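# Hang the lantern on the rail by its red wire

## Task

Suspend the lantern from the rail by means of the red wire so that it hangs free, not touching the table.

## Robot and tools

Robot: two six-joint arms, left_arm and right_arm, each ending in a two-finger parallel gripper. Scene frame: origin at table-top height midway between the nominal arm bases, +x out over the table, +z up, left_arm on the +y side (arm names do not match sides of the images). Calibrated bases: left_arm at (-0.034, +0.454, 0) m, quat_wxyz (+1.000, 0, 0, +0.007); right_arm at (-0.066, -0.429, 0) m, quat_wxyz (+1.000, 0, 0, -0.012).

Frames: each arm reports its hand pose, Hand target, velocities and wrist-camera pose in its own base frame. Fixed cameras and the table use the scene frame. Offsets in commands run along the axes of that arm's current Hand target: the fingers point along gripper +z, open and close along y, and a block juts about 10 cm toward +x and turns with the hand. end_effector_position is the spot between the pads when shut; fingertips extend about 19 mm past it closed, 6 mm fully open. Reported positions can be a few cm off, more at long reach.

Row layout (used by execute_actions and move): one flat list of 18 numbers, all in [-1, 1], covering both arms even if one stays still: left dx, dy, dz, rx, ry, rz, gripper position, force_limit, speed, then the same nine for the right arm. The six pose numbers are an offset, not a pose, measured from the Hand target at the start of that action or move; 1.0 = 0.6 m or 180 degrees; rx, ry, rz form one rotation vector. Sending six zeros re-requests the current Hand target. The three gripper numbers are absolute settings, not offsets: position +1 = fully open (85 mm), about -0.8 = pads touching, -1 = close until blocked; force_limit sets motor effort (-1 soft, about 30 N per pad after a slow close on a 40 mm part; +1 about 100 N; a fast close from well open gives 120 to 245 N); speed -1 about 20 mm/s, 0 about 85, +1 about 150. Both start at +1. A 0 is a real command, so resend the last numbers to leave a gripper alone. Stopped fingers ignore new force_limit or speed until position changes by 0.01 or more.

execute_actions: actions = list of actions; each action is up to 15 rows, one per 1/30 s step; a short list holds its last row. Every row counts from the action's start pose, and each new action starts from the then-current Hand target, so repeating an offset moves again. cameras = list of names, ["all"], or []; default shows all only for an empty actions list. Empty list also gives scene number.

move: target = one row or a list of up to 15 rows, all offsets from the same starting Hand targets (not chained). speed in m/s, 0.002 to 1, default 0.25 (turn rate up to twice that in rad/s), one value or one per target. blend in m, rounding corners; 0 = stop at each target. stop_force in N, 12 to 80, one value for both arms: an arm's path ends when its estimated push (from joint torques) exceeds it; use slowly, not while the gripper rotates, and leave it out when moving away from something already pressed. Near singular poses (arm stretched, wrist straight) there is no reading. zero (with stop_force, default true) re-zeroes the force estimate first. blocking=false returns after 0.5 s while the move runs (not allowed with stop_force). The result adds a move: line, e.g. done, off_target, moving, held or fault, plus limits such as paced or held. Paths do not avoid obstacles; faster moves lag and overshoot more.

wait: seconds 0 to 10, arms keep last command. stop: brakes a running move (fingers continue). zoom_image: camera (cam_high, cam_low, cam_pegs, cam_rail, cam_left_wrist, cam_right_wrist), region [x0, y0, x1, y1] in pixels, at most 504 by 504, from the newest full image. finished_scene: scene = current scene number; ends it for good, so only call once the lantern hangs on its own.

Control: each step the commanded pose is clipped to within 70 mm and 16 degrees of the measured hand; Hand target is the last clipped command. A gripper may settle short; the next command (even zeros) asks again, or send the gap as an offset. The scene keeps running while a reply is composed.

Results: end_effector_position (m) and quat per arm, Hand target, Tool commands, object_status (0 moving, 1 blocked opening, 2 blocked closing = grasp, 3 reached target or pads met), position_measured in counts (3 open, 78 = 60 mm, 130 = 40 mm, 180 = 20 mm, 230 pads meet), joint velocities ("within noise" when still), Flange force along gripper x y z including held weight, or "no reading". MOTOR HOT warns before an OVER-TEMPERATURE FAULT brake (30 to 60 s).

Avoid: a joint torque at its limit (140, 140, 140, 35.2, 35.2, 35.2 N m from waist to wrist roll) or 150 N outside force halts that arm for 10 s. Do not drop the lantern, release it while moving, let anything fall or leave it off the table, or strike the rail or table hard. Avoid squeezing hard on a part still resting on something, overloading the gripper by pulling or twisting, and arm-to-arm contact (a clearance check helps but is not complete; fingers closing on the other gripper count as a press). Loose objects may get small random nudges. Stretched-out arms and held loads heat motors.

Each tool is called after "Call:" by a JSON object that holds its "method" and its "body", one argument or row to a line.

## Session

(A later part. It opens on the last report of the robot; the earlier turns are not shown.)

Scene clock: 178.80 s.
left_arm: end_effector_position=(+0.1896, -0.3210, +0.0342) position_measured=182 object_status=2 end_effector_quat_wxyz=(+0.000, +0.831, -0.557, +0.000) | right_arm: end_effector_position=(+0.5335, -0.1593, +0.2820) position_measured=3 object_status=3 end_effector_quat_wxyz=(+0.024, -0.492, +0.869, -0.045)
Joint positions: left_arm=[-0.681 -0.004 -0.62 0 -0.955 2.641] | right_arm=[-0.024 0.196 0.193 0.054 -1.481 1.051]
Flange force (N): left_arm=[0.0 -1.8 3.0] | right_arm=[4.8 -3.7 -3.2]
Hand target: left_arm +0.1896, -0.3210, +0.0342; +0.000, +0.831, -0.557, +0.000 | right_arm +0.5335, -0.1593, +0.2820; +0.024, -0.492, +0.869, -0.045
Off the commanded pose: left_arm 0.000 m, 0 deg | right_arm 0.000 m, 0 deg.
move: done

Call:
{"method": "move", "body": {
  "target": [
    [0,0,0,0,0,0,-1,0.3,-1,-0.012,0.1247,-0.462,-0.0325,-0.001,0,-1,0,0],
    [0,0,0,0,0,0,-1,0.3,-1,-0.3208,0.588,-0.4265,-0.0325,-0.001,0,-1,0,0],
    [0,0,0,0,0,0,-1,0.3,-1,-0.4917,0.694,-0.1027,-0.0325,-0.001,0,-1,0,0]
  ],
  "blend": [0.05,0.05,0],
  "cameras": ["cam_right_wrist","cam_pegs","cam_rail"]
}}

Scene clock: 200.13 s.
left_arm: end_effector_position=(+0.1896, -0.3210, +0.0342) position_measured=182 object_status=2 end_effector_quat_wxyz=(+0.000, +0.831, -0.557, +0.000) | right_arm: end_effector_position=(+0.3252, +0.3103, +0.2999) position_measured=232 object_status=3 end_effector_quat_wxyz=(+0.000, -0.492, +0.870, +0.000)
Joint positions: left_arm=[-0.681 -0.004 -0.62 0 -0.955 2.641] | right_arm=[1.055 0.002 0.042 0 -1.611 -0.026]
Flange force (N): left_arm=[-0.6 -1.6 2.3] | right_arm=[-0.3 -7.0 -3.2]
Hand target: left_arm +0.1896, -0.3210, +0.0342; +0.000, +0.831, -0.557, +0.000 | right_arm +0.3252, +0.3103, +0.2999; +0.000, -0.492, +0.870, +0.000
Off the commanded pose: left_arm 0.000 m, 0 deg | right_arm 0.000 m, 0 deg.
move: done
camera_calibration:
cam_right_wrist: T_world_to_cam=[[-0.864747, 0.502193, 0.00382675, 0.127552], [0.471074, 0.808473, 0.352791, -0.496487], [0.174075, 0.306877, -0.935695, 0.255802], [0, 0, 0, 1]] pos_world=[0.299653, 0.258841, 0.41402]
Images, in order (width x height): cam_pegs 896x504, cam_rail 896x504, cam_right_wrist 896x504.

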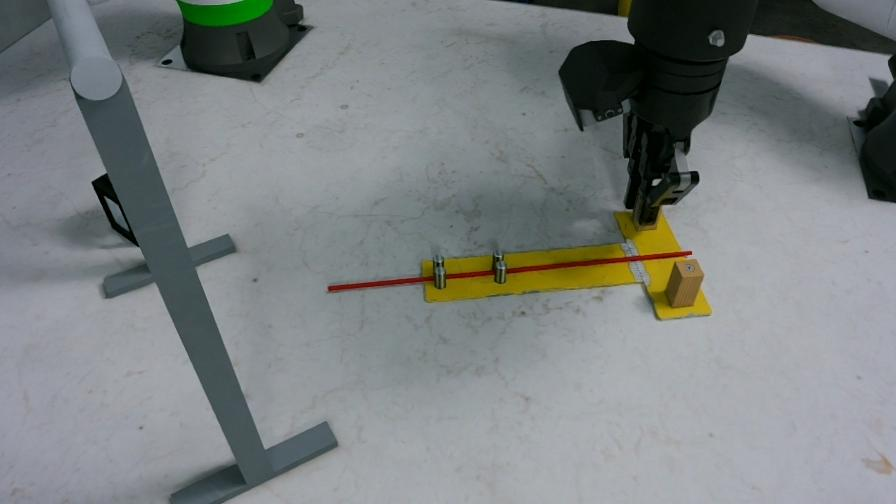

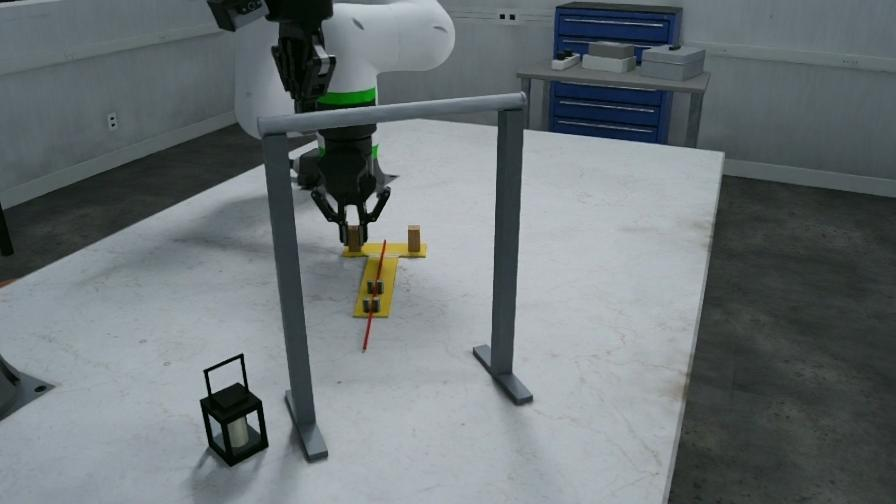

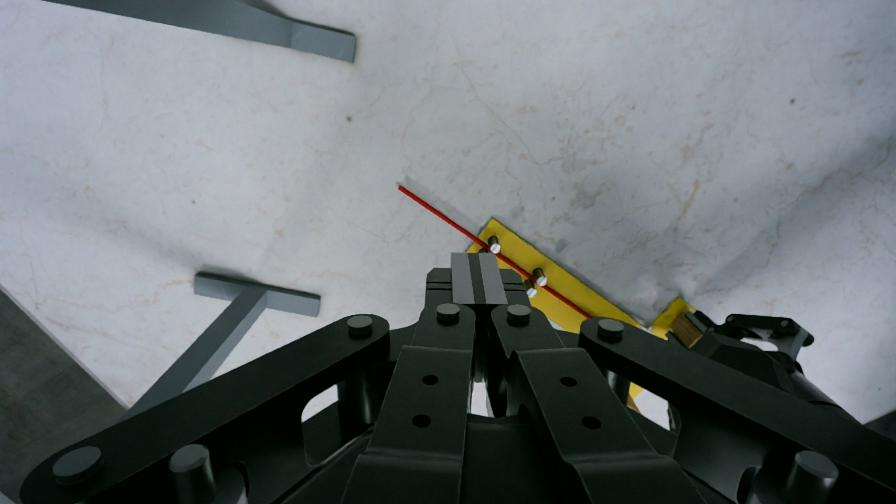

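Call:
{"method": "zoom_image", "body": {
  "camera": "cam_right_wrist",
  "region": [380, 170, 580, 310]
}}

Scaled by 2.520.

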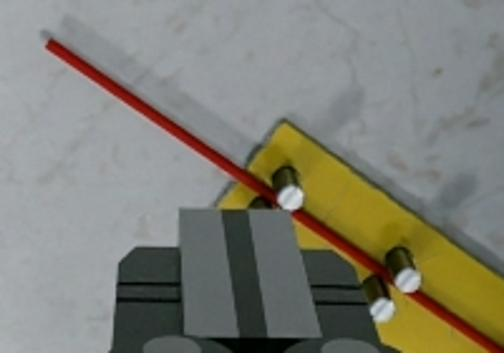

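Call:
{"method": "move", "body": {
  "target": [0,0,0,0,0,0,-1,0.3,-1,-0.0333,0.0013,0.4,0,0,0,-1,0,0],
  "cameras": ["cam_right_wrist"]
}}

Call:
{"method": "move", "body": {
  "target": [0,0,0,0,0,0,-1,0.3,-1,0,0,0.09,0,0,0,-1,0,0],
  "speed": 0.01,
  "stop_force": 12,
  "cameras": ["cam_right_wrist","cam_pegs"]
}}

Scene clock: 213.63 s.
left_arm: end_effector_position=(+0.1896, -0.3210, +0.0342) position_measured=182 object_status=2 end_effector_quat_wxyz=(+0.000, +0.831, -0.557, +0.000) | right_arm: end_effector_position=(+0.3347, +0.3278, +0.0599) position_measured=232 object_status=3 end_effector_quat_wxyz=(+0.000, -0.492, +0.870, +0.000)
Joint positions: left_arm=[-0.681 -0.004 -0.62 0 -0.955 2.641] | right_arm=[1.056 0.191 -0.333 0 -1.047 -0.026]
Flange force (N): left_arm=[-1.3 -1.7 2.9] | right_arm=[-2.2 -7.7 -3.9]
Hand target: left_arm +0.1896, -0.3210, +0.0342; +0.000, +0.831, -0.557, +0.000 | right_arm +0.3348, +0.3278, +0.0599; +0.000, -0.492, +0.870, +0.000
Off the commanded pose: left_arm 0.000 m, 0 deg | right_arm 0.000 m, 0 deg.
move: done
camera_calibration:
cam_right_wrist: T_world_to_cam=[[-0.864785, 0.502127, 0.00388958, 0.127916], [0.471045, 0.808523, 0.352713, -0.430396], [0.173962, 0.306854, -0.935723, 0.0241643], [0, 0, 0, 1]] pos_world=[0.309152, 0.27634, 0.17392]
Images, in order (width x height): cam_right_wrist 896x504.

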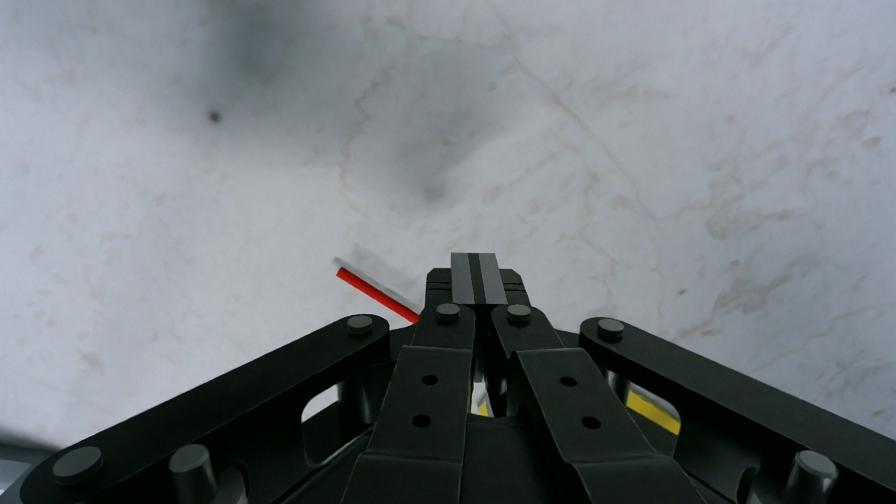

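Scene clock: 218.30 s.
left_arm: end_effector_position=(+0.1896, -0.3210, +0.0342) position_measured=182 object_status=2 end_effector_quat_wxyz=(+0.000, +0.831, -0.557, +0.000) | right_arm: end_effector_position=(+0.3348, +0.3278, +0.0192) position_measured=232 object_status=3 end_effector_quat_wxyz=(+0.000, -0.492, +0.870, +0.000)
Joint positions: left_arm=[-0.681 -0.004 -0.62 0 -0.955 2.641] | right_arm=[1.056 0.249 -0.374 0 -0.948 -0.026]
Flange force (N): left_arm=[-0.6 -1.7 2.7] | right_arm=[7.8 -2.9 -34.9]
Hand target: left_arm +0.1896, -0.3210, +0.0342; +0.000, +0.831, -0.557, +0.000 | right_arm +0.3348, +0.3278, +0.0192; +0.000, -0.492, +0.870, +0.000 (not the last commanded pose)
Off the commanded pose: left_arm 0.000 m, 0 deg | right_arm 0.013 m, 0 deg.
move: contact (right_arm)
camera_calibration:
cam_right_wrist: T_world_to_cam=[[-0.864765, 0.502162, 0.00392053, 0.128054], [0.471045, 0.808423, 0.352942, -0.416044], [0.174064, 0.307058, -0.935637, -0.0140186], [0, 0, 0, 1]] pos_world=[0.309153, 0.276341, 0.133221]
Images, in order (width x height): cam_pegs 896x504, cam_right_wrist 896x504.

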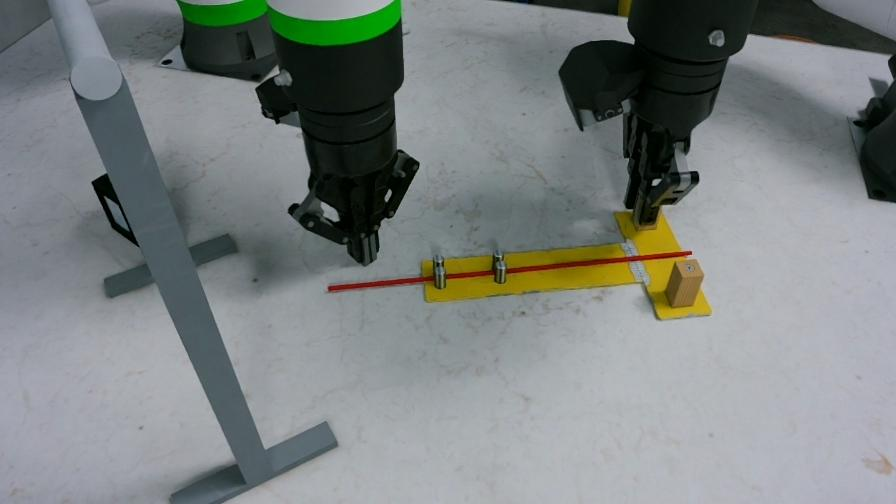

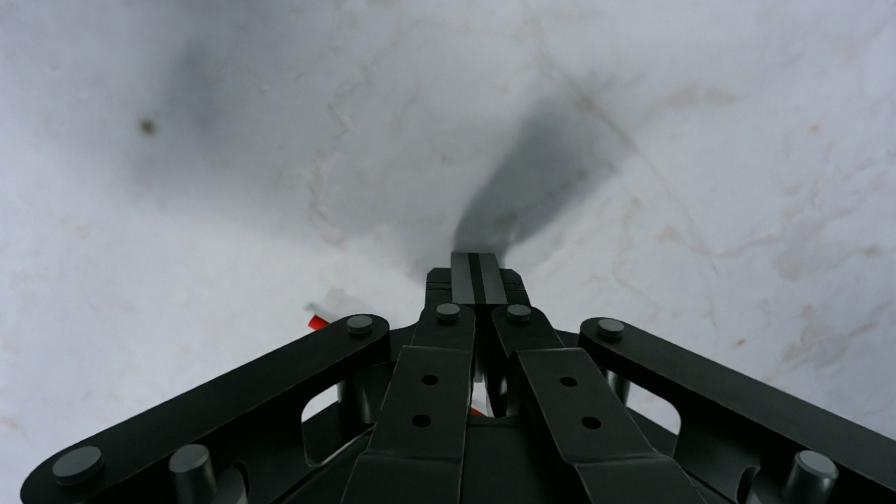

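Call:
{"method": "move", "body": {
  "target": [
    [0,0,0,0,0,0,-1,0.3,-1,0,0,-0.0072,0,0,0,-1,0,0],
    [0,0,0,0,0,0,-1,0.3,-1,-0.0323,-0.0223,-0.0072,0,0,0,-1,0,0],
    [0,0,0,0,0,0,-1,0.3,-1,-0.0848,-0.0602,-0.0072,0,0,0,-1,0,0]
  ],
  "speed": [0.03,0.04,0.03],
  "cameras": ["cam_left_wrist","cam_pegs","cam_high"]
}}

Scene clock: 228.27 s.
left_arm: end_effector_position=(+0.1896, -0.3210, +0.0342) position_measured=182 object_status=2 end_effector_quat_wxyz=(+0.000, +0.831, -0.557, +0.000) | right_arm: end_effector_position=(+0.3920, +0.3528, +0.0235) position_measured=232 object_status=3 end_effector_quat_wxyz=(+0.000, -0.492, +0.870, +0.000)
Joint positions: left_arm=[-0.681 -0.004 -0.62 0 -0.955 2.641] | right_arm=[0.982 0.371 -0.197 0 -1.003 0.048]
Flange force (N): left_arm=[3.5 -5.8 3.1] | right_arm=[7.7 3.0 -17.2]
Hand target: left_arm +0.1896, -0.3210, +0.0342; +0.000, +0.831, -0.557, +0.000 | right_arm +0.3920, +0.3528, +0.0235; +0.000, -0.492, +0.870, +0.000
Off the commanded pose: left_arm 0.000 m, 0 deg | right_arm 0.000 m, 0 deg.
move: done
camera_calibration:
cam_left_wrist: T_world_to_cam=[[-0.919088, -0.393784, 0.0145086, 0.0532165], [-0.368377, 0.871696, 0.323178, 0.360848], [-0.13991, 0.291685, -0.946227, 0.284437], [0, 0, 0, 1]] pos_world=[0.221634, -0.37656, 0.151752]
Images, in order (width x height): cam_high 896x504, cam_pegs 896x504, cam_left_wrist 896x504.

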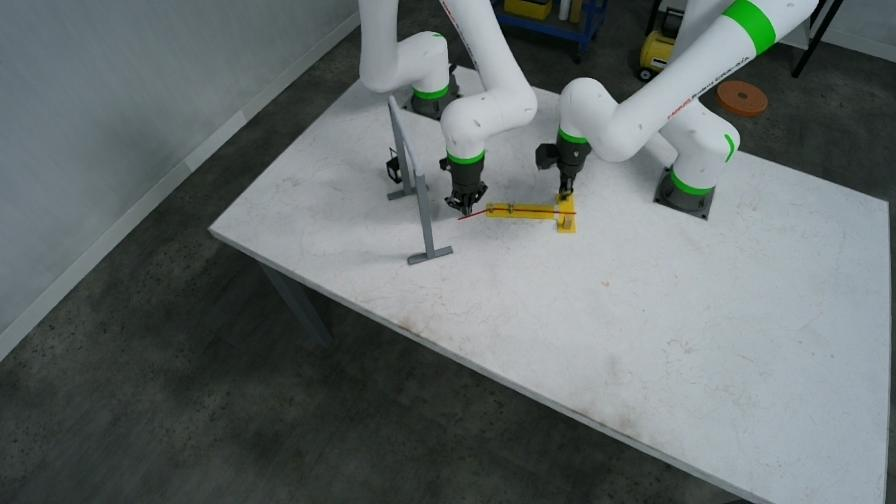

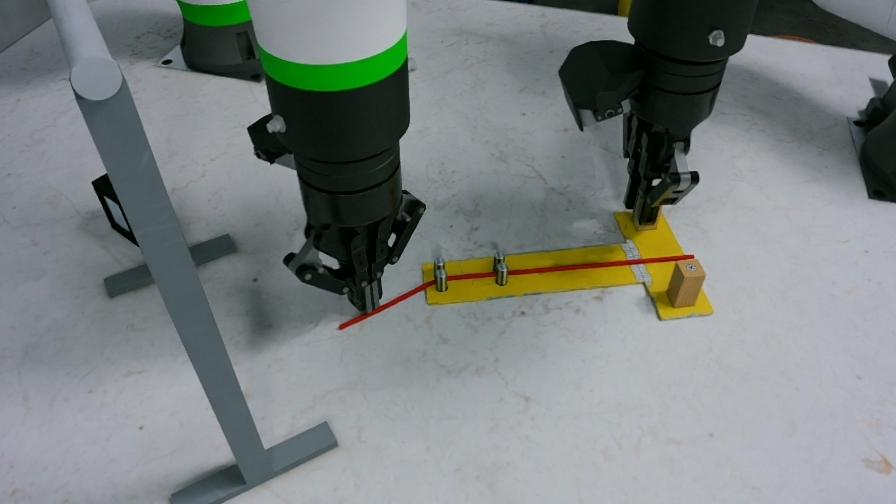

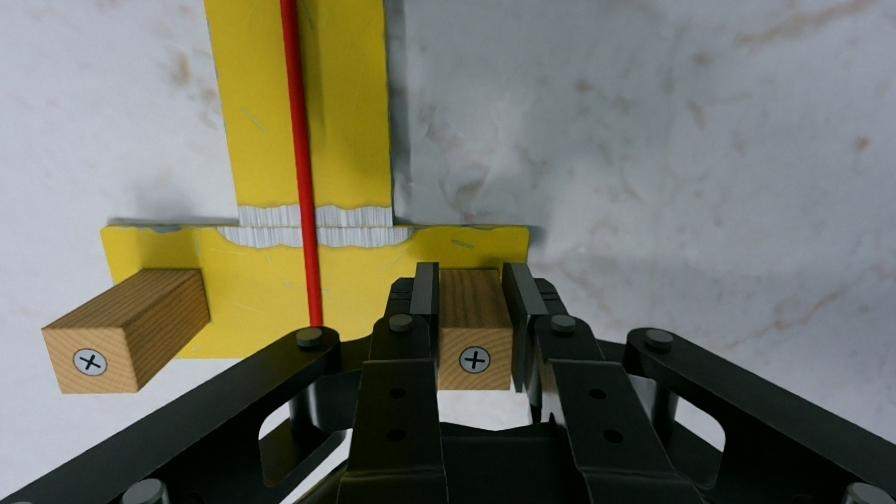

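Call:
{"method": "move", "body": {
  "target": [
    [0,0,0,0,0,0,-1,0.3,-1,-0.061,-0.007,-0.0025,0,0,0,-1,0,0],
    [0,0,0,0,0,0,-1,0.3,-1,-0.1202,0.0198,-0.0025,0,0,0,-1,0,0],
    [0,0,0,0,0,0,-1,0.3,-1,-0.1573,0.078,-0.0025,0,0,0,-1,0,0]
  ],
  "speed": 0.04,
  "blend": [0.01,0.01,0],
  "cameras": ["cam_left_wrist","cam_pegs"]
}}

Scene clock: 236.33 s.
left_arm: end_effector_position=(+0.1896, -0.3210, +0.0342) position_measured=182 object_status=2 end_effector_quat_wxyz=(+0.000, +0.831, -0.557, +0.000) | right_arm: end_effector_position=(+0.4148, +0.4290, +0.0249) position_measured=232 object_status=3 end_effector_quat_wxyz=(+0.000, -0.492, +0.870, +0.000)
Joint positions: left_arm=[-0.681 -0.004 -0.62 0 -0.955 2.641] | right_arm=[1.022 0.52 0.027 0 -1.078 0.008]
Flange force (N): left_arm=[-0.5 -1.8 3.0] | right_arm=[0.5 -4.8 -2.3]
Hand target: left_arm +0.1896, -0.3210, +0.0342; +0.000, +0.831, -0.557, +0.000 | right_arm +0.4148, +0.4289, +0.0250; +0.000, -0.492, +0.870, +0.000 (not the last commanded pose)
Off the commanded pose: left_arm 0.000 m, 0 deg | right_arm 0.032 m, 0 deg.
move: held (right_arm; a check stopped the path); path passed 2 of 3 targets; limits=held
pose unreachable (right arm): on one or more control steps of this call, first in action 0 (counted from 0), this arm could not follow its commanded pose, so it was not sent that pose on those steps. It may still have moved: this result reports where it is.
cause: moving toward the commanded pose would bring a part of the arm too close to another arm (a part of this arm just beyond joint 4 (forearm roll) and a part of the left arm just beyond its joint 5 (wrist pitch), where that arm would come to rest).
camera_calibration:
cam_left_wrist: T_world_to_cam=[[-0.919088, -0.393784, 0.0145086, 0.0532165], [-0.368377, 0.871696, 0.323178, 0.360848], [-0.13991, 0.291685, -0.946227, 0.284437], [0, 0, 0, 1]] pos_world=[0.221634, -0.37656, 0.151752]
Images, in order (width x height): cam_pegs 896x504, cam_left_wrist 896x504.

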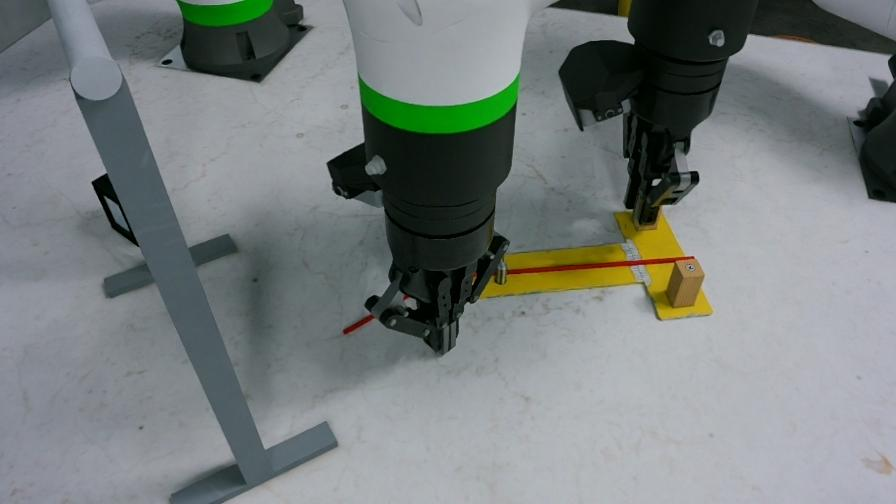

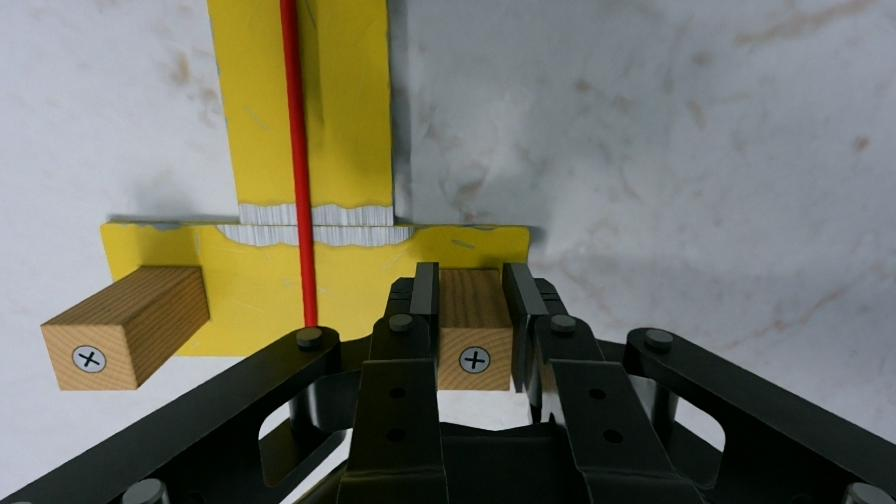

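Call:
{"method": "move", "body": {
  "target": [
    [0,0,0,0,0,0,-1,0.3,-1,0,0,-0.375,0,0,0,-1,0,0],
    [0,0,0,0,0,0,-1,0.3,-1,0.4253,0.162,-0.375,0,0,0,-1,0,0]
  ],
  "blend": [0.03,0]
}}

Call:
{"method": "move", "body": {
  "target": [0.031,-0.2435,-0.002,0,0,0.1556,-1,0.3,-1,0,0,0,0,0,0,-1,0,0],
  "speed": 0.06,
  "cameras": ["cam_left_wrist","cam_pegs","cam_right_wrist","cam_high"]
}}

Scene clock: 271.20 s.
left_arm: end_effector_position=(+0.1896, -0.3210, +0.0342) position_measured=182 object_status=2 end_effector_quat_wxyz=(+0.000, +0.831, -0.557, +0.000) | right_arm: end_effector_position=(+0.2001, +0.2603, +0.2500) position_measured=232 object_status=3 end_effector_quat_wxyz=(+0.000, -0.492, +0.870, +0.000)
Joint positions: left_arm=[-0.681 -0.004 -0.62 0 -0.955 2.641] | right_arm=[1.322 -0.318 -0.346 0 -1.543 -0.293]
Flange force (N): left_arm=[-0.2 -1.8 2.8] | right_arm=[-3.1 -10.5 -3.3]
Hand target: left_arm +0.1896, -0.3210, +0.0342; +0.000, +0.831, -0.557, +0.000 | right_arm +0.2001, +0.2603, +0.2500; +0.000, -0.492, +0.870, +0.000
Off the commanded pose: left_arm 0.000 m, 0 deg | right_arm 0.000 m, 0 deg.
move: done

Scene clock: 275.57 s.
left_arm: end_effector_position=(+0.3318, -0.2826, +0.0354) position_measured=182 object_status=2 end_effector_quat_wxyz=(+0.000, -0.671, +0.741, +0.000) | right_arm: end_effector_position=(+0.2001, +0.2603, +0.2500) position_measured=232 object_status=3 end_effector_quat_wxyz=(+0.000, -0.492, +0.870, +0.000)
Joint positions: left_arm=[-0.403 0.15 -0.45 0 -0.971 1.874] | right_arm=[1.323 -0.318 -0.346 0 -1.543 -0.293]
Flange force (N): left_arm=[-1.1 -1.3 3.1] | right_arm=[-3.1 -9.7 -3.3]
Hand target: left_arm +0.3318, -0.2827, +0.0354; +0.000, -0.671, +0.741, +0.000 | right_arm +0.2001, +0.2603, +0.2500; +0.000, -0.492, +0.870, +0.000
Off the commanded pose: left_arm 0.000 m, 0 deg | right_arm 0.000 m, 0 deg.
move: done
camera_calibration:
cam_left_wrist: T_world_to_cam=[[-0.996362, 0.0839775, 0.0145252, 0.359624], [0.084158, 0.942621, 0.323084, 0.24929], [0.01344, 0.323131, -0.946259, 0.252275], [0, 0, 0, 1]] pos_world=[0.333946, -0.346704, 0.152952]
cam_right_wrist: T_world_to_cam=[[-0.864805, 0.502092, 0.00388979, 0.0445942], [0.47097, 0.808467, 0.352942, -0.379481], [0.174065, 0.307058, -0.935637, 0.246099], [0, 0, 0, 1]] pos_world=[0.174452, 0.20884, 0.364021]
Images, in order (width x height): cam_high 896x504, cam_pegs 896x504, cam_left_wrist 896x504, cam_right_wrist 896x504.

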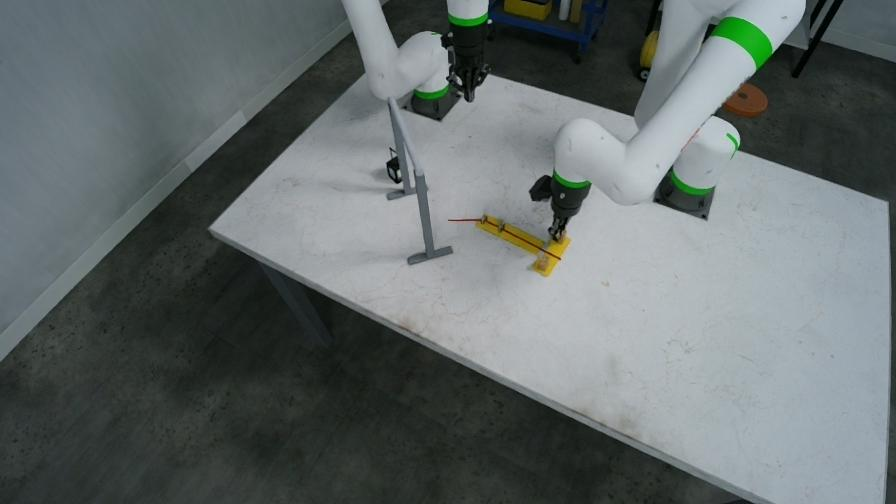

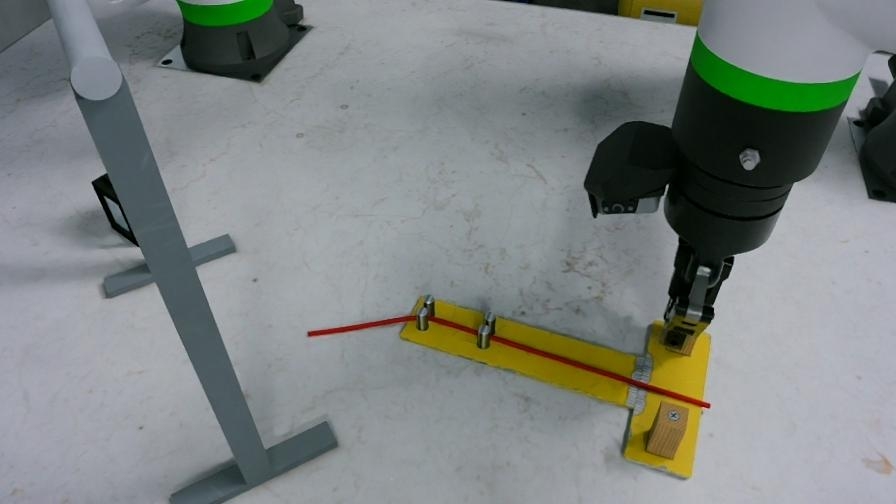

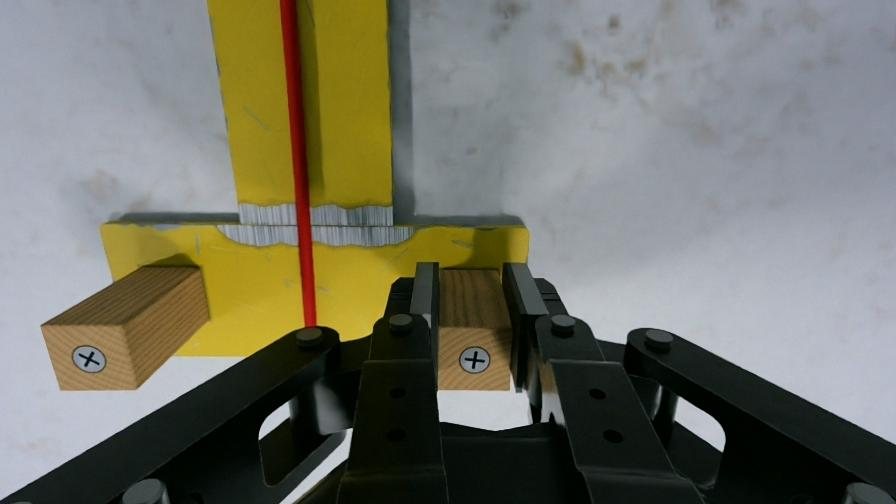

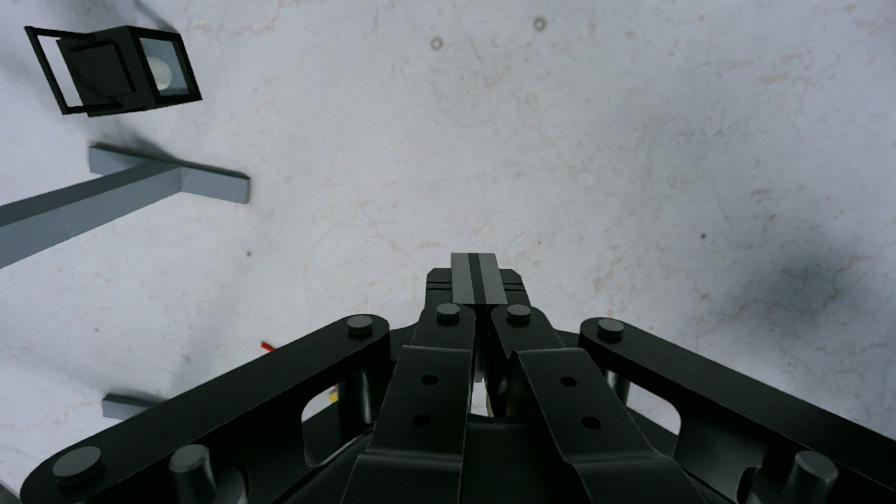

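Call:
{"method": "move", "body": {
  "target": [0,0,0,0,0,0,0,0.3,-1,0,0,0,0,0,0,-1,0,0]
}}

Call:
{"method": "move", "body": {
  "target": [
    [0,0,-0.105,0,0,0,0,0.3,-1,0,0,0,0,0,0,-1,0,0],
    [0,-0.1717,-0.105,0,0,0,0,0.3,-1,0,0,0,0,0,0,-1,0,0]
  ],
  "cameras": ["cam_left_wrist"]
}}

Scene clock: 280.40 s.
left_arm: end_effector_position=(+0.3318, -0.2827, +0.0354) position_measured=128 object_status=0 end_effector_quat_wxyz=(+0.000, -0.671, +0.741, +0.000) | right_arm: end_effector_position=(+0.2001, +0.2603, +0.2500) position_measured=232 object_status=3 end_effector_quat_wxyz=(+0.000, -0.492, +0.870, +0.000)
Joint positions: left_arm=[-0.403 0.15 -0.45 0 -0.971 1.874] | right_arm=[1.323 -0.318 -0.346 0 -1.543 -0.293]
Flange force (N): left_arm=[-0.7 -1.8 1.2] | right_arm=[-3.1 -9.4 -3.3]
Hand target: left_arm +0.3318, -0.2827, +0.0354; +0.000, -0.671, +0.741, +0.000 | right_arm +0.2001, +0.2603, +0.2500; +0.000, -0.492, +0.870, +0.000
Off the commanded pose: left_arm 0.000 m, 0 deg | right_arm 0.000 m, 0 deg.
move: done

Scene clock: 281.87 s.
left_arm: end_effector_position=(+0.4343, -0.2928, +0.0983) position_measured=128 object_status=3 end_effector_quat_wxyz=(+0.000, -0.671, +0.741, +0.000) | right_arm: end_effector_position=(+0.2001, +0.2603, +0.2500) position_measured=232 object_status=3 end_effector_quat_wxyz=(+0.000, -0.492, +0.870, +0.000)
Joint positions: left_arm=[-0.342 0.277 -0.127 0 -1.168 1.814] | right_arm=[1.323 -0.318 -0.346 0 -1.543 -0.293]
Flange force (N): left_arm=[-0.6 -1.5 1.2] | right_arm=[-3.0 -9.5 -3.8]
Hand target: left_arm +0.4343, -0.2928, +0.0983; +0.000, -0.671, +0.741, +0.000 | right_arm +0.2001, +0.2603, +0.2500; +0.000, -0.492, +0.870, +0.000
Off the commanded pose: left_arm 0.000 m, 0 deg | right_arm 0.000 m, 0 deg.
move: done
camera_calibration:
cam_left_wrist: T_world_to_cam=[[-0.996371, 0.0838758, 0.0144881, 0.461768], [0.0840497, 0.94263, 0.323085, 0.229966], [0.0134421, 0.32313, -0.946259, 0.313805], [0, 0, 0, 1]] pos_world=[0.436546, -0.356904, 0.215952]
Images, in order (width x height): cam_left_wrist 896x504.

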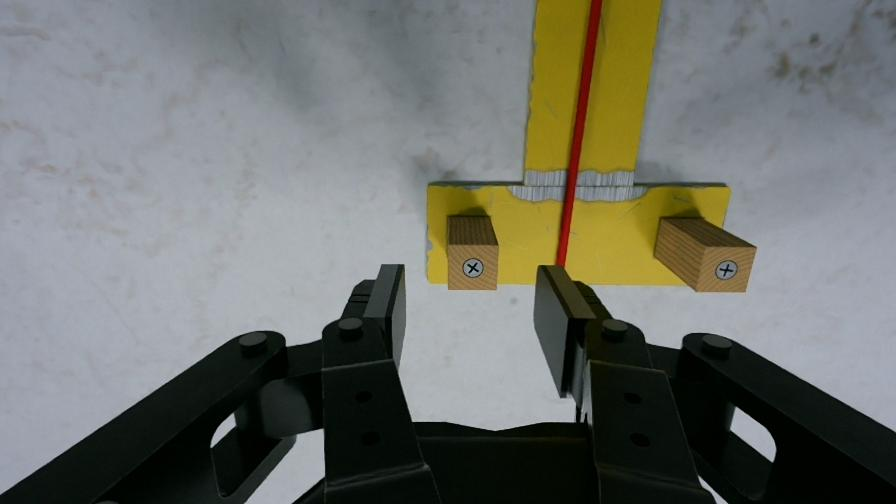

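Call:
{"method": "move", "body": {
  "target": [0,0,0.104,0,0,0,0,0.3,-1,0,0,0,0,0,0,-1,0,0],
  "speed": 0.1,
  "cameras": ["cam_left_wrist"]
}}

Call:
{"method": "move", "body": {
  "target": [0,0,0,0,0,0,-1,0.3,-1,0,0,0,0,0,0,-1,0,0],
  "cameras": ["cam_left_wrist","cam_pegs"]
}}

Scene clock: 285.37 s.
left_arm: end_effector_position=(+0.4343, -0.2928, +0.0359) position_measured=128 object_status=3 end_effector_quat_wxyz=(+0.000, -0.671, +0.741, +0.000) | right_arm: end_effector_position=(+0.2001, +0.2603, +0.2500) position_measured=232 object_status=3 end_effector_quat_wxyz=(+0.000, -0.492, +0.870, +0.000)
Joint positions: left_arm=[-0.342 0.347 -0.196 0 -1.028 1.814] | right_arm=[1.323 -0.318 -0.346 0 -1.543 -0.293]
Flange force (N): left_arm=[-0.4 -1.6 1.4] | right_arm=[-3.1 -9.8 -3.7]
Hand target: left_arm +0.4343, -0.2928, +0.0359; +0.000, -0.671, +0.741, +0.000 | right_arm +0.2001, +0.2603, +0.2500; +0.000, -0.492, +0.870, +0.000
Off the commanded pose: left_arm 0.000 m, 0 deg | right_arm 0.000 m, 0 deg.
move: done
camera_calibration:
cam_left_wrist: T_world_to_cam=[[-0.99637, 0.0838798, 0.0144988, 0.462672], [0.0840558, 0.942599, 0.323173, 0.250099], [0.0134411, 0.323219, -0.946229, 0.254786], [0, 0, 0, 1]] pos_world=[0.436546, -0.356904, 0.153552]
Images, in order (width x height): cam_left_wrist 896x504.

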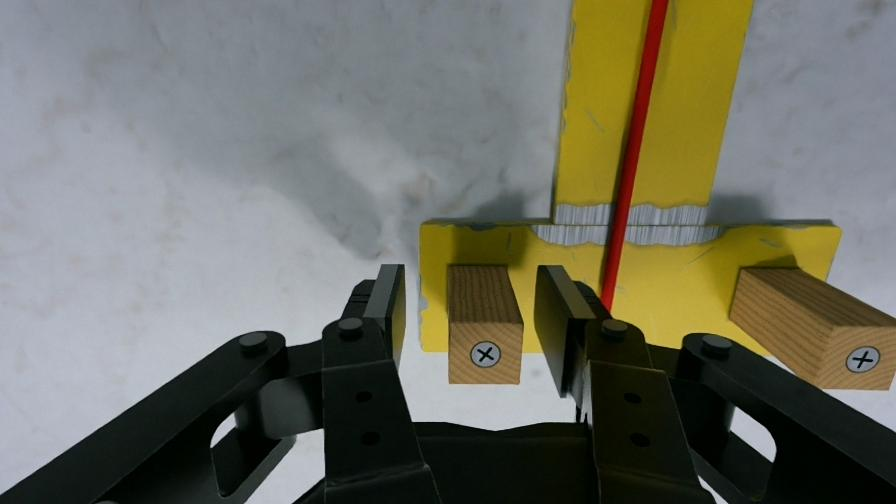

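Scene clock: 286.83 s.
left_arm: end_effector_position=(+0.4343, -0.2928, +0.0359) position_measured=182 object_status=0 end_effector_quat_wxyz=(+0.000, -0.671, +0.741, +0.000) | right_arm: end_effector_position=(+0.2001, +0.2603, +0.2500) position_measured=232 object_status=3 end_effector_quat_wxyz=(+0.000, -0.492, +0.870, +0.000)
Joint positions: left_arm=[-0.342 0.347 -0.196 0 -1.028 1.814] | right_arm=[1.323 -0.318 -0.346 0 -1.543 -0.293]
Flange force (N): left_arm=[-4.4 3.0 -16.1] | right_arm=[-3.5 -9.6 -3.7]
Hand target: left_arm +0.4343, -0.2928, +0.0359; +0.000, -0.671, +0.741, +0.000 | right_arm +0.2001, +0.2603, +0.2500; +0.000, -0.492, +0.870, +0.000
Off the commanded pose: left_arm 0.000 m, 0 deg | right_arm 0.000 m, 0 deg.
move: done
camera_calibration:
cam_left_wrist: T_world_to_cam=[[-0.996372, 0.0838418, 0.0145817, 0.462647], [0.0840479, 0.942633, 0.323077, 0.250129], [0.0133422, 0.32313, -0.94626, 0.254802], [0, 0, 0, 1]] pos_world=[0.436546, -0.356904, 0.153552]
Images, in order (width x height): cam_pegs 896x504, cam_left_wrist 896x504.

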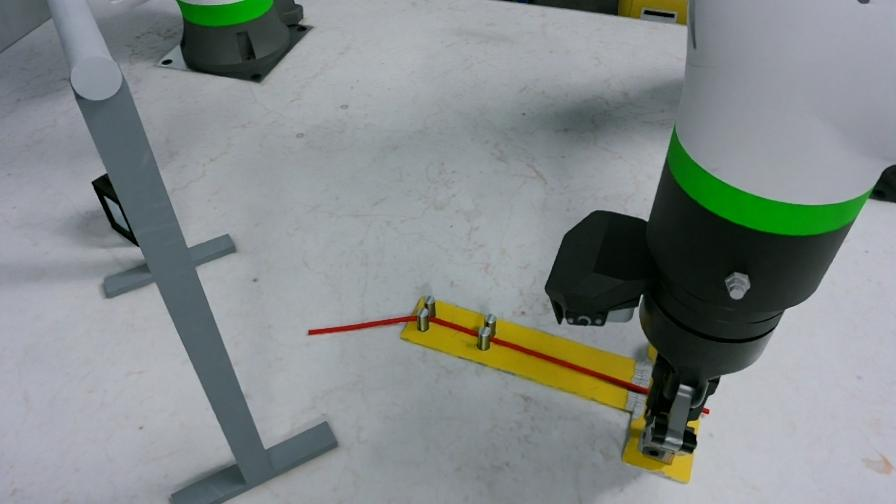

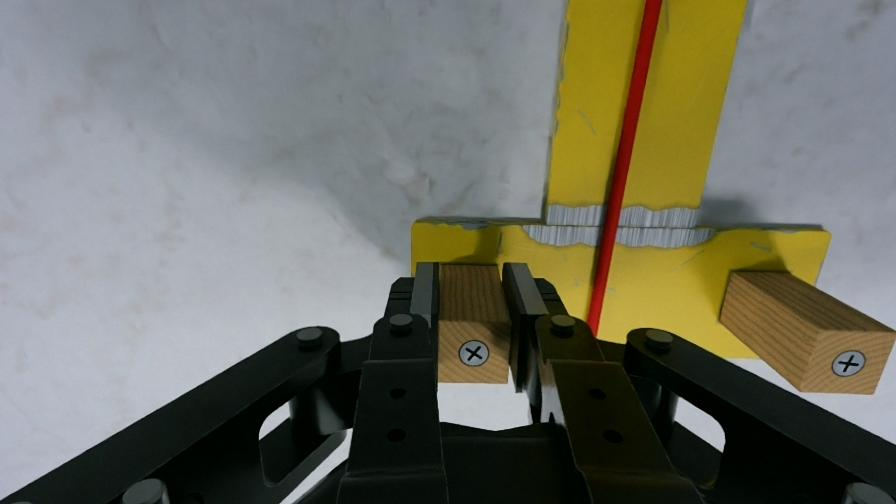

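Call:
{"method": "move", "body": {
  "target": [-0.048,0.1053,-0.0022,0,0,0,-1,0.3,-1,0,0,0,0,0,0,-1,0,0],
  "speed": 0.06,
  "cameras": ["cam_pegs","cam_right_wrist"]
}}

Scene clock: 294.47 s.
left_arm: end_effector_position=(+0.3743, -0.2579, +0.0372) position_measured=182 object_status=2 end_effector_quat_wxyz=(+0.000, -0.671, +0.741, +0.000) | right_arm: end_effector_position=(+0.2001, +0.2603, +0.2500) position_measured=232 object_status=3 end_effector_quat_wxyz=(+0.000, -0.492, +0.870, +0.000)
Joint positions: left_arm=[-0.313 0.19 -0.396 0 -0.985 1.785] | right_arm=[1.323 -0.318 -0.346 0 -1.543 -0.293]
Flange force (N): left_arm=[-0.6 -1.9 3.5] | right_arm=[-2.9 -9.8 -3.5]
Hand target: left_arm +0.3743, -0.2579, +0.0373; +0.000, -0.671, +0.741, +0.000 | right_arm +0.2001, +0.2603, +0.2500; +0.000, -0.492, +0.870, +0.000
Off the commanded pose: left_arm 0.000 m, 0 deg | right_arm 0.000 m, 0 deg.
move: done
camera_calibration:
cam_right_wrist: T_world_to_cam=[[-0.864805, 0.502092, 0.00388979, 0.0445942], [0.47097, 0.808467, 0.352942, -0.379481], [0.174065, 0.307058, -0.935637, 0.246099], [0, 0, 0, 1]] pos_world=[0.174452, 0.20884, 0.364021]
Images, in order (width x height): cam_pegs 896x504, cam_right_wrist 896x504.

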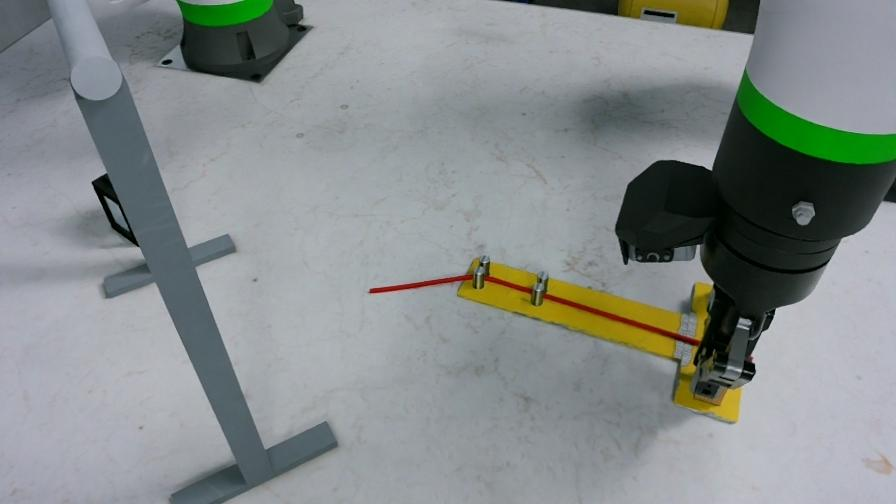

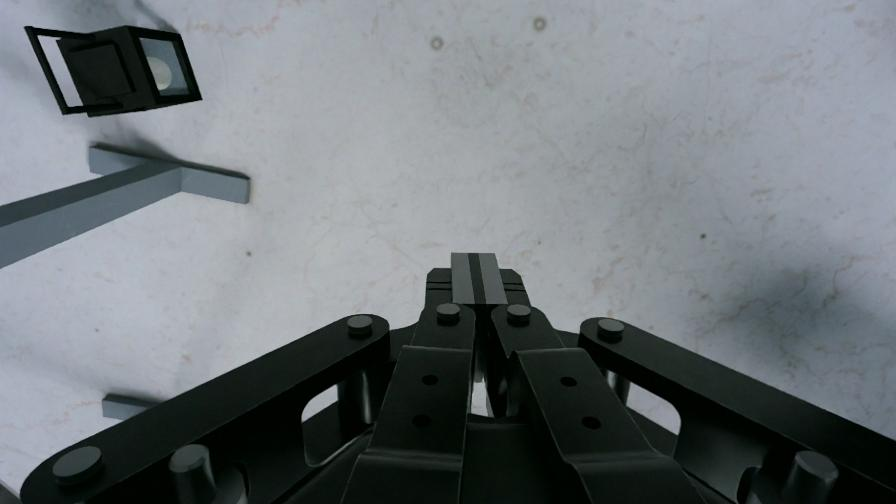

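Call:
{"method": "move", "body": {
  "target": [0,0,0,0,0,0,-1,0.3,-1,-0.1857,-0.0828,-0.0667,0,0,0,1,0,0],
  "cameras": ["cam_right_wrist"]
}}

Call:
{"method": "zoom_image", "body": {
  "camera": "cam_right_wrist",
  "region": [340, 150, 620, 290]
}}

Scene clock: 299.30 s.
left_arm: end_effector_position=(+0.3743, -0.2579, +0.0373) position_measured=182 object_status=2 end_effector_quat_wxyz=(+0.000, -0.671, +0.741, +0.000) | right_arm: end_effector_position=(+0.3001, +0.3302, +0.2900) position_measured=3 object_status=0 end_effector_quat_wxyz=(+0.000, -0.492, +0.870, +0.000)
Joint positions: left_arm=[-0.313 0.19 -0.396 0 -0.985 1.785] | right_arm=[1.129 -0.007 0.01 0 -1.588 -0.099]
Flange force (N): left_arm=[-1.3 -1.2 3.2] | right_arm=[-1.4 -7.1 -3.2]
Hand target: left_arm +0.3743, -0.2579, +0.0373; +0.000, -0.671, +0.741, +0.000 | right_arm +0.3001, +0.3302, +0.2900; +0.000, -0.492, +0.870, +0.000
Off the commanded pose: left_arm 0.000 m, 0 deg | right_arm 0.000 m, 0 deg.
move: done
camera_calibration:
cam_right_wrist: T_world_to_cam=[[-0.864805, 0.502092, 0.00388979, 0.0958226], [0.47097, 0.808467, 0.352942, -0.497243], [0.174065, 0.307058, -0.935637, 0.244749], [0, 0, 0, 1]] pos_world=[0.274452, 0.27874, 0.404121]
Images, in order (width x height): cam_right_wrist 896x504.

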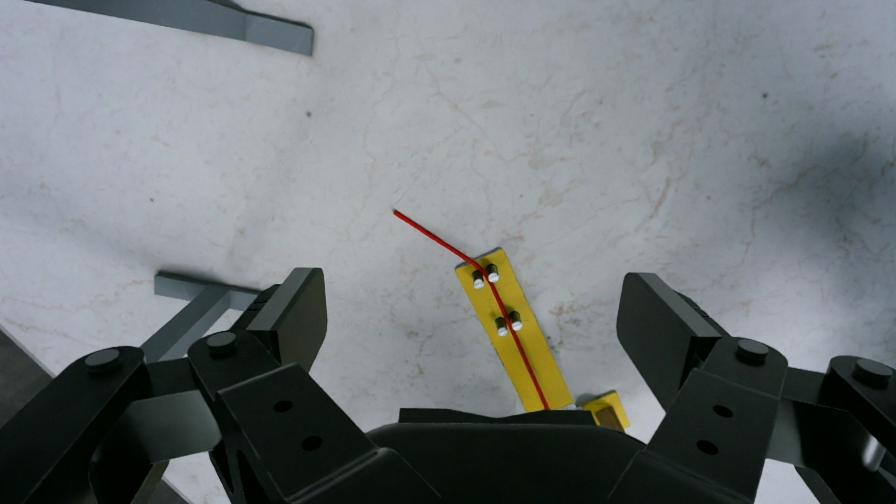

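Scaled by 1.800.

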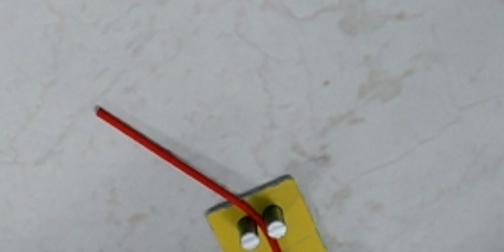

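Call:
{"method": "move", "body": {
  "target": [0,0,0,0,0,0,-1,0.3,-1,-0.1487,-0.0737,0.3833,0,0,0,-1,0,0]
}}

Call:
{"method": "move", "body": {
  "target": [0,0,0,0,0,0,-1,0.3,-1,0,0,0.09,0,0,0,-1,0,0],
  "speed": 0.01,
  "stop_force": 12,
  "cameras": ["cam_right_wrist","cam_pegs"]
}}

Scene clock: 314.77 s.
left_arm: end_effector_position=(+0.3743, -0.2579, +0.0373) position_measured=182 object_status=2 end_effector_quat_wxyz=(+0.000, -0.671, +0.741, +0.000) | right_arm: end_effector_position=(+0.3839, +0.3839, +0.0601) position_measured=232 object_status=3 end_effector_quat_wxyz=(+0.000, -0.492, +0.870, +0.000)
Joint positions: left_arm=[-0.313 0.19 -0.396 0 -0.985 1.785] | right_arm=[1.027 0.36 -0.114 0 -1.097 0.002]
Flange force (N): left_arm=[-0.9 -1.6 3.2] | right_arm=[0.5 -5.7 -3.4]
Hand target: left_arm +0.3743, -0.2579, +0.0373; +0.000, -0.671, +0.741, +0.000 | right_arm +0.3839, +0.3839, +0.0600; +0.000, -0.492, +0.870, +0.000
Off the commanded pose: left_arm 0.000 m, 0 deg | right_arm 0.000 m, 0 deg.
move: done

Scene clock: 319.40 s.
left_arm: end_effector_position=(+0.3743, -0.2579, +0.0373) position_measured=182 object_status=2 end_effector_quat_wxyz=(+0.000, -0.671, +0.741, +0.000) | right_arm: end_effector_position=(+0.3839, +0.3840, +0.0195) position_measured=232 object_status=3 end_effector_quat_wxyz=(+0.000, -0.492, +0.870, +0.000)
Joint positions: left_arm=[-0.313 0.19 -0.396 0 -0.985 1.785] | right_arm=[1.027 0.41 -0.152 0 -1.009 0.002]
Flange force (N): left_arm=[-1.0 -0.8 2.8] | right_arm=[5.7 -2.2 -28.5]
Hand target: left_arm +0.3743, -0.2579, +0.0373; +0.000, -0.671, +0.741, +0.000 | right_arm +0.3839, +0.3839, +0.0195; +0.000, -0.492, +0.870, +0.000 (not the last commanded pose)
Off the commanded pose: left_arm 0.000 m, 0 deg | right_arm 0.013 m, 0 deg.
move: contact (right_arm)
camera_calibration:
cam_right_wrist: T_world_to_cam=[[-0.864785, 0.502128, 0.00392074, 0.142447], [0.470971, 0.808367, 0.35317, -0.484664], [0.174167, 0.307263, -0.935551, -0.0396435], [0, 0, 0, 1]] pos_world=[0.358353, 0.332441, 0.133522]
Images, in order (width x height): cam_pegs 896x504, cam_right_wrist 896x504.

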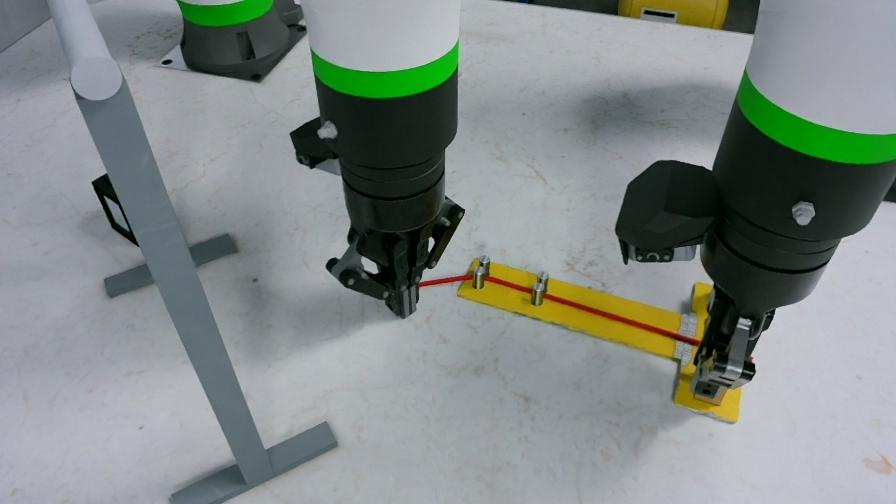

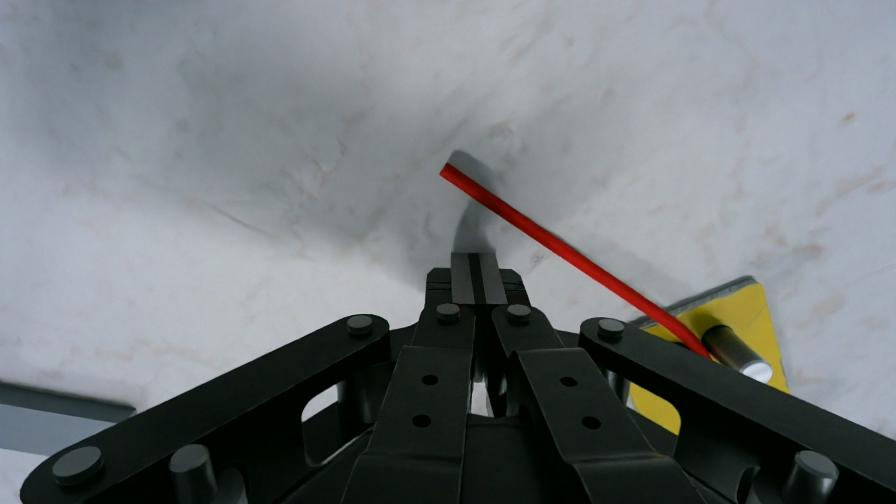

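Call:
{"method": "zoom_image", "body": {
  "camera": "cam_right_wrist",
  "region": [420, 130, 820, 430]
}}

Scaled by 1.260.

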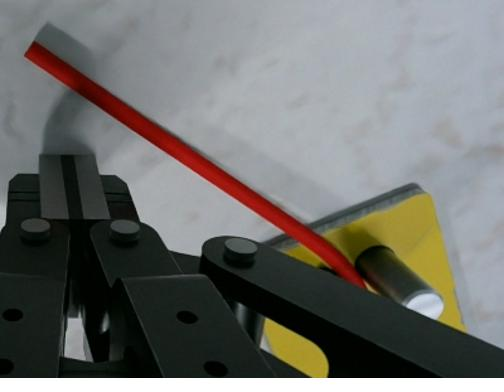

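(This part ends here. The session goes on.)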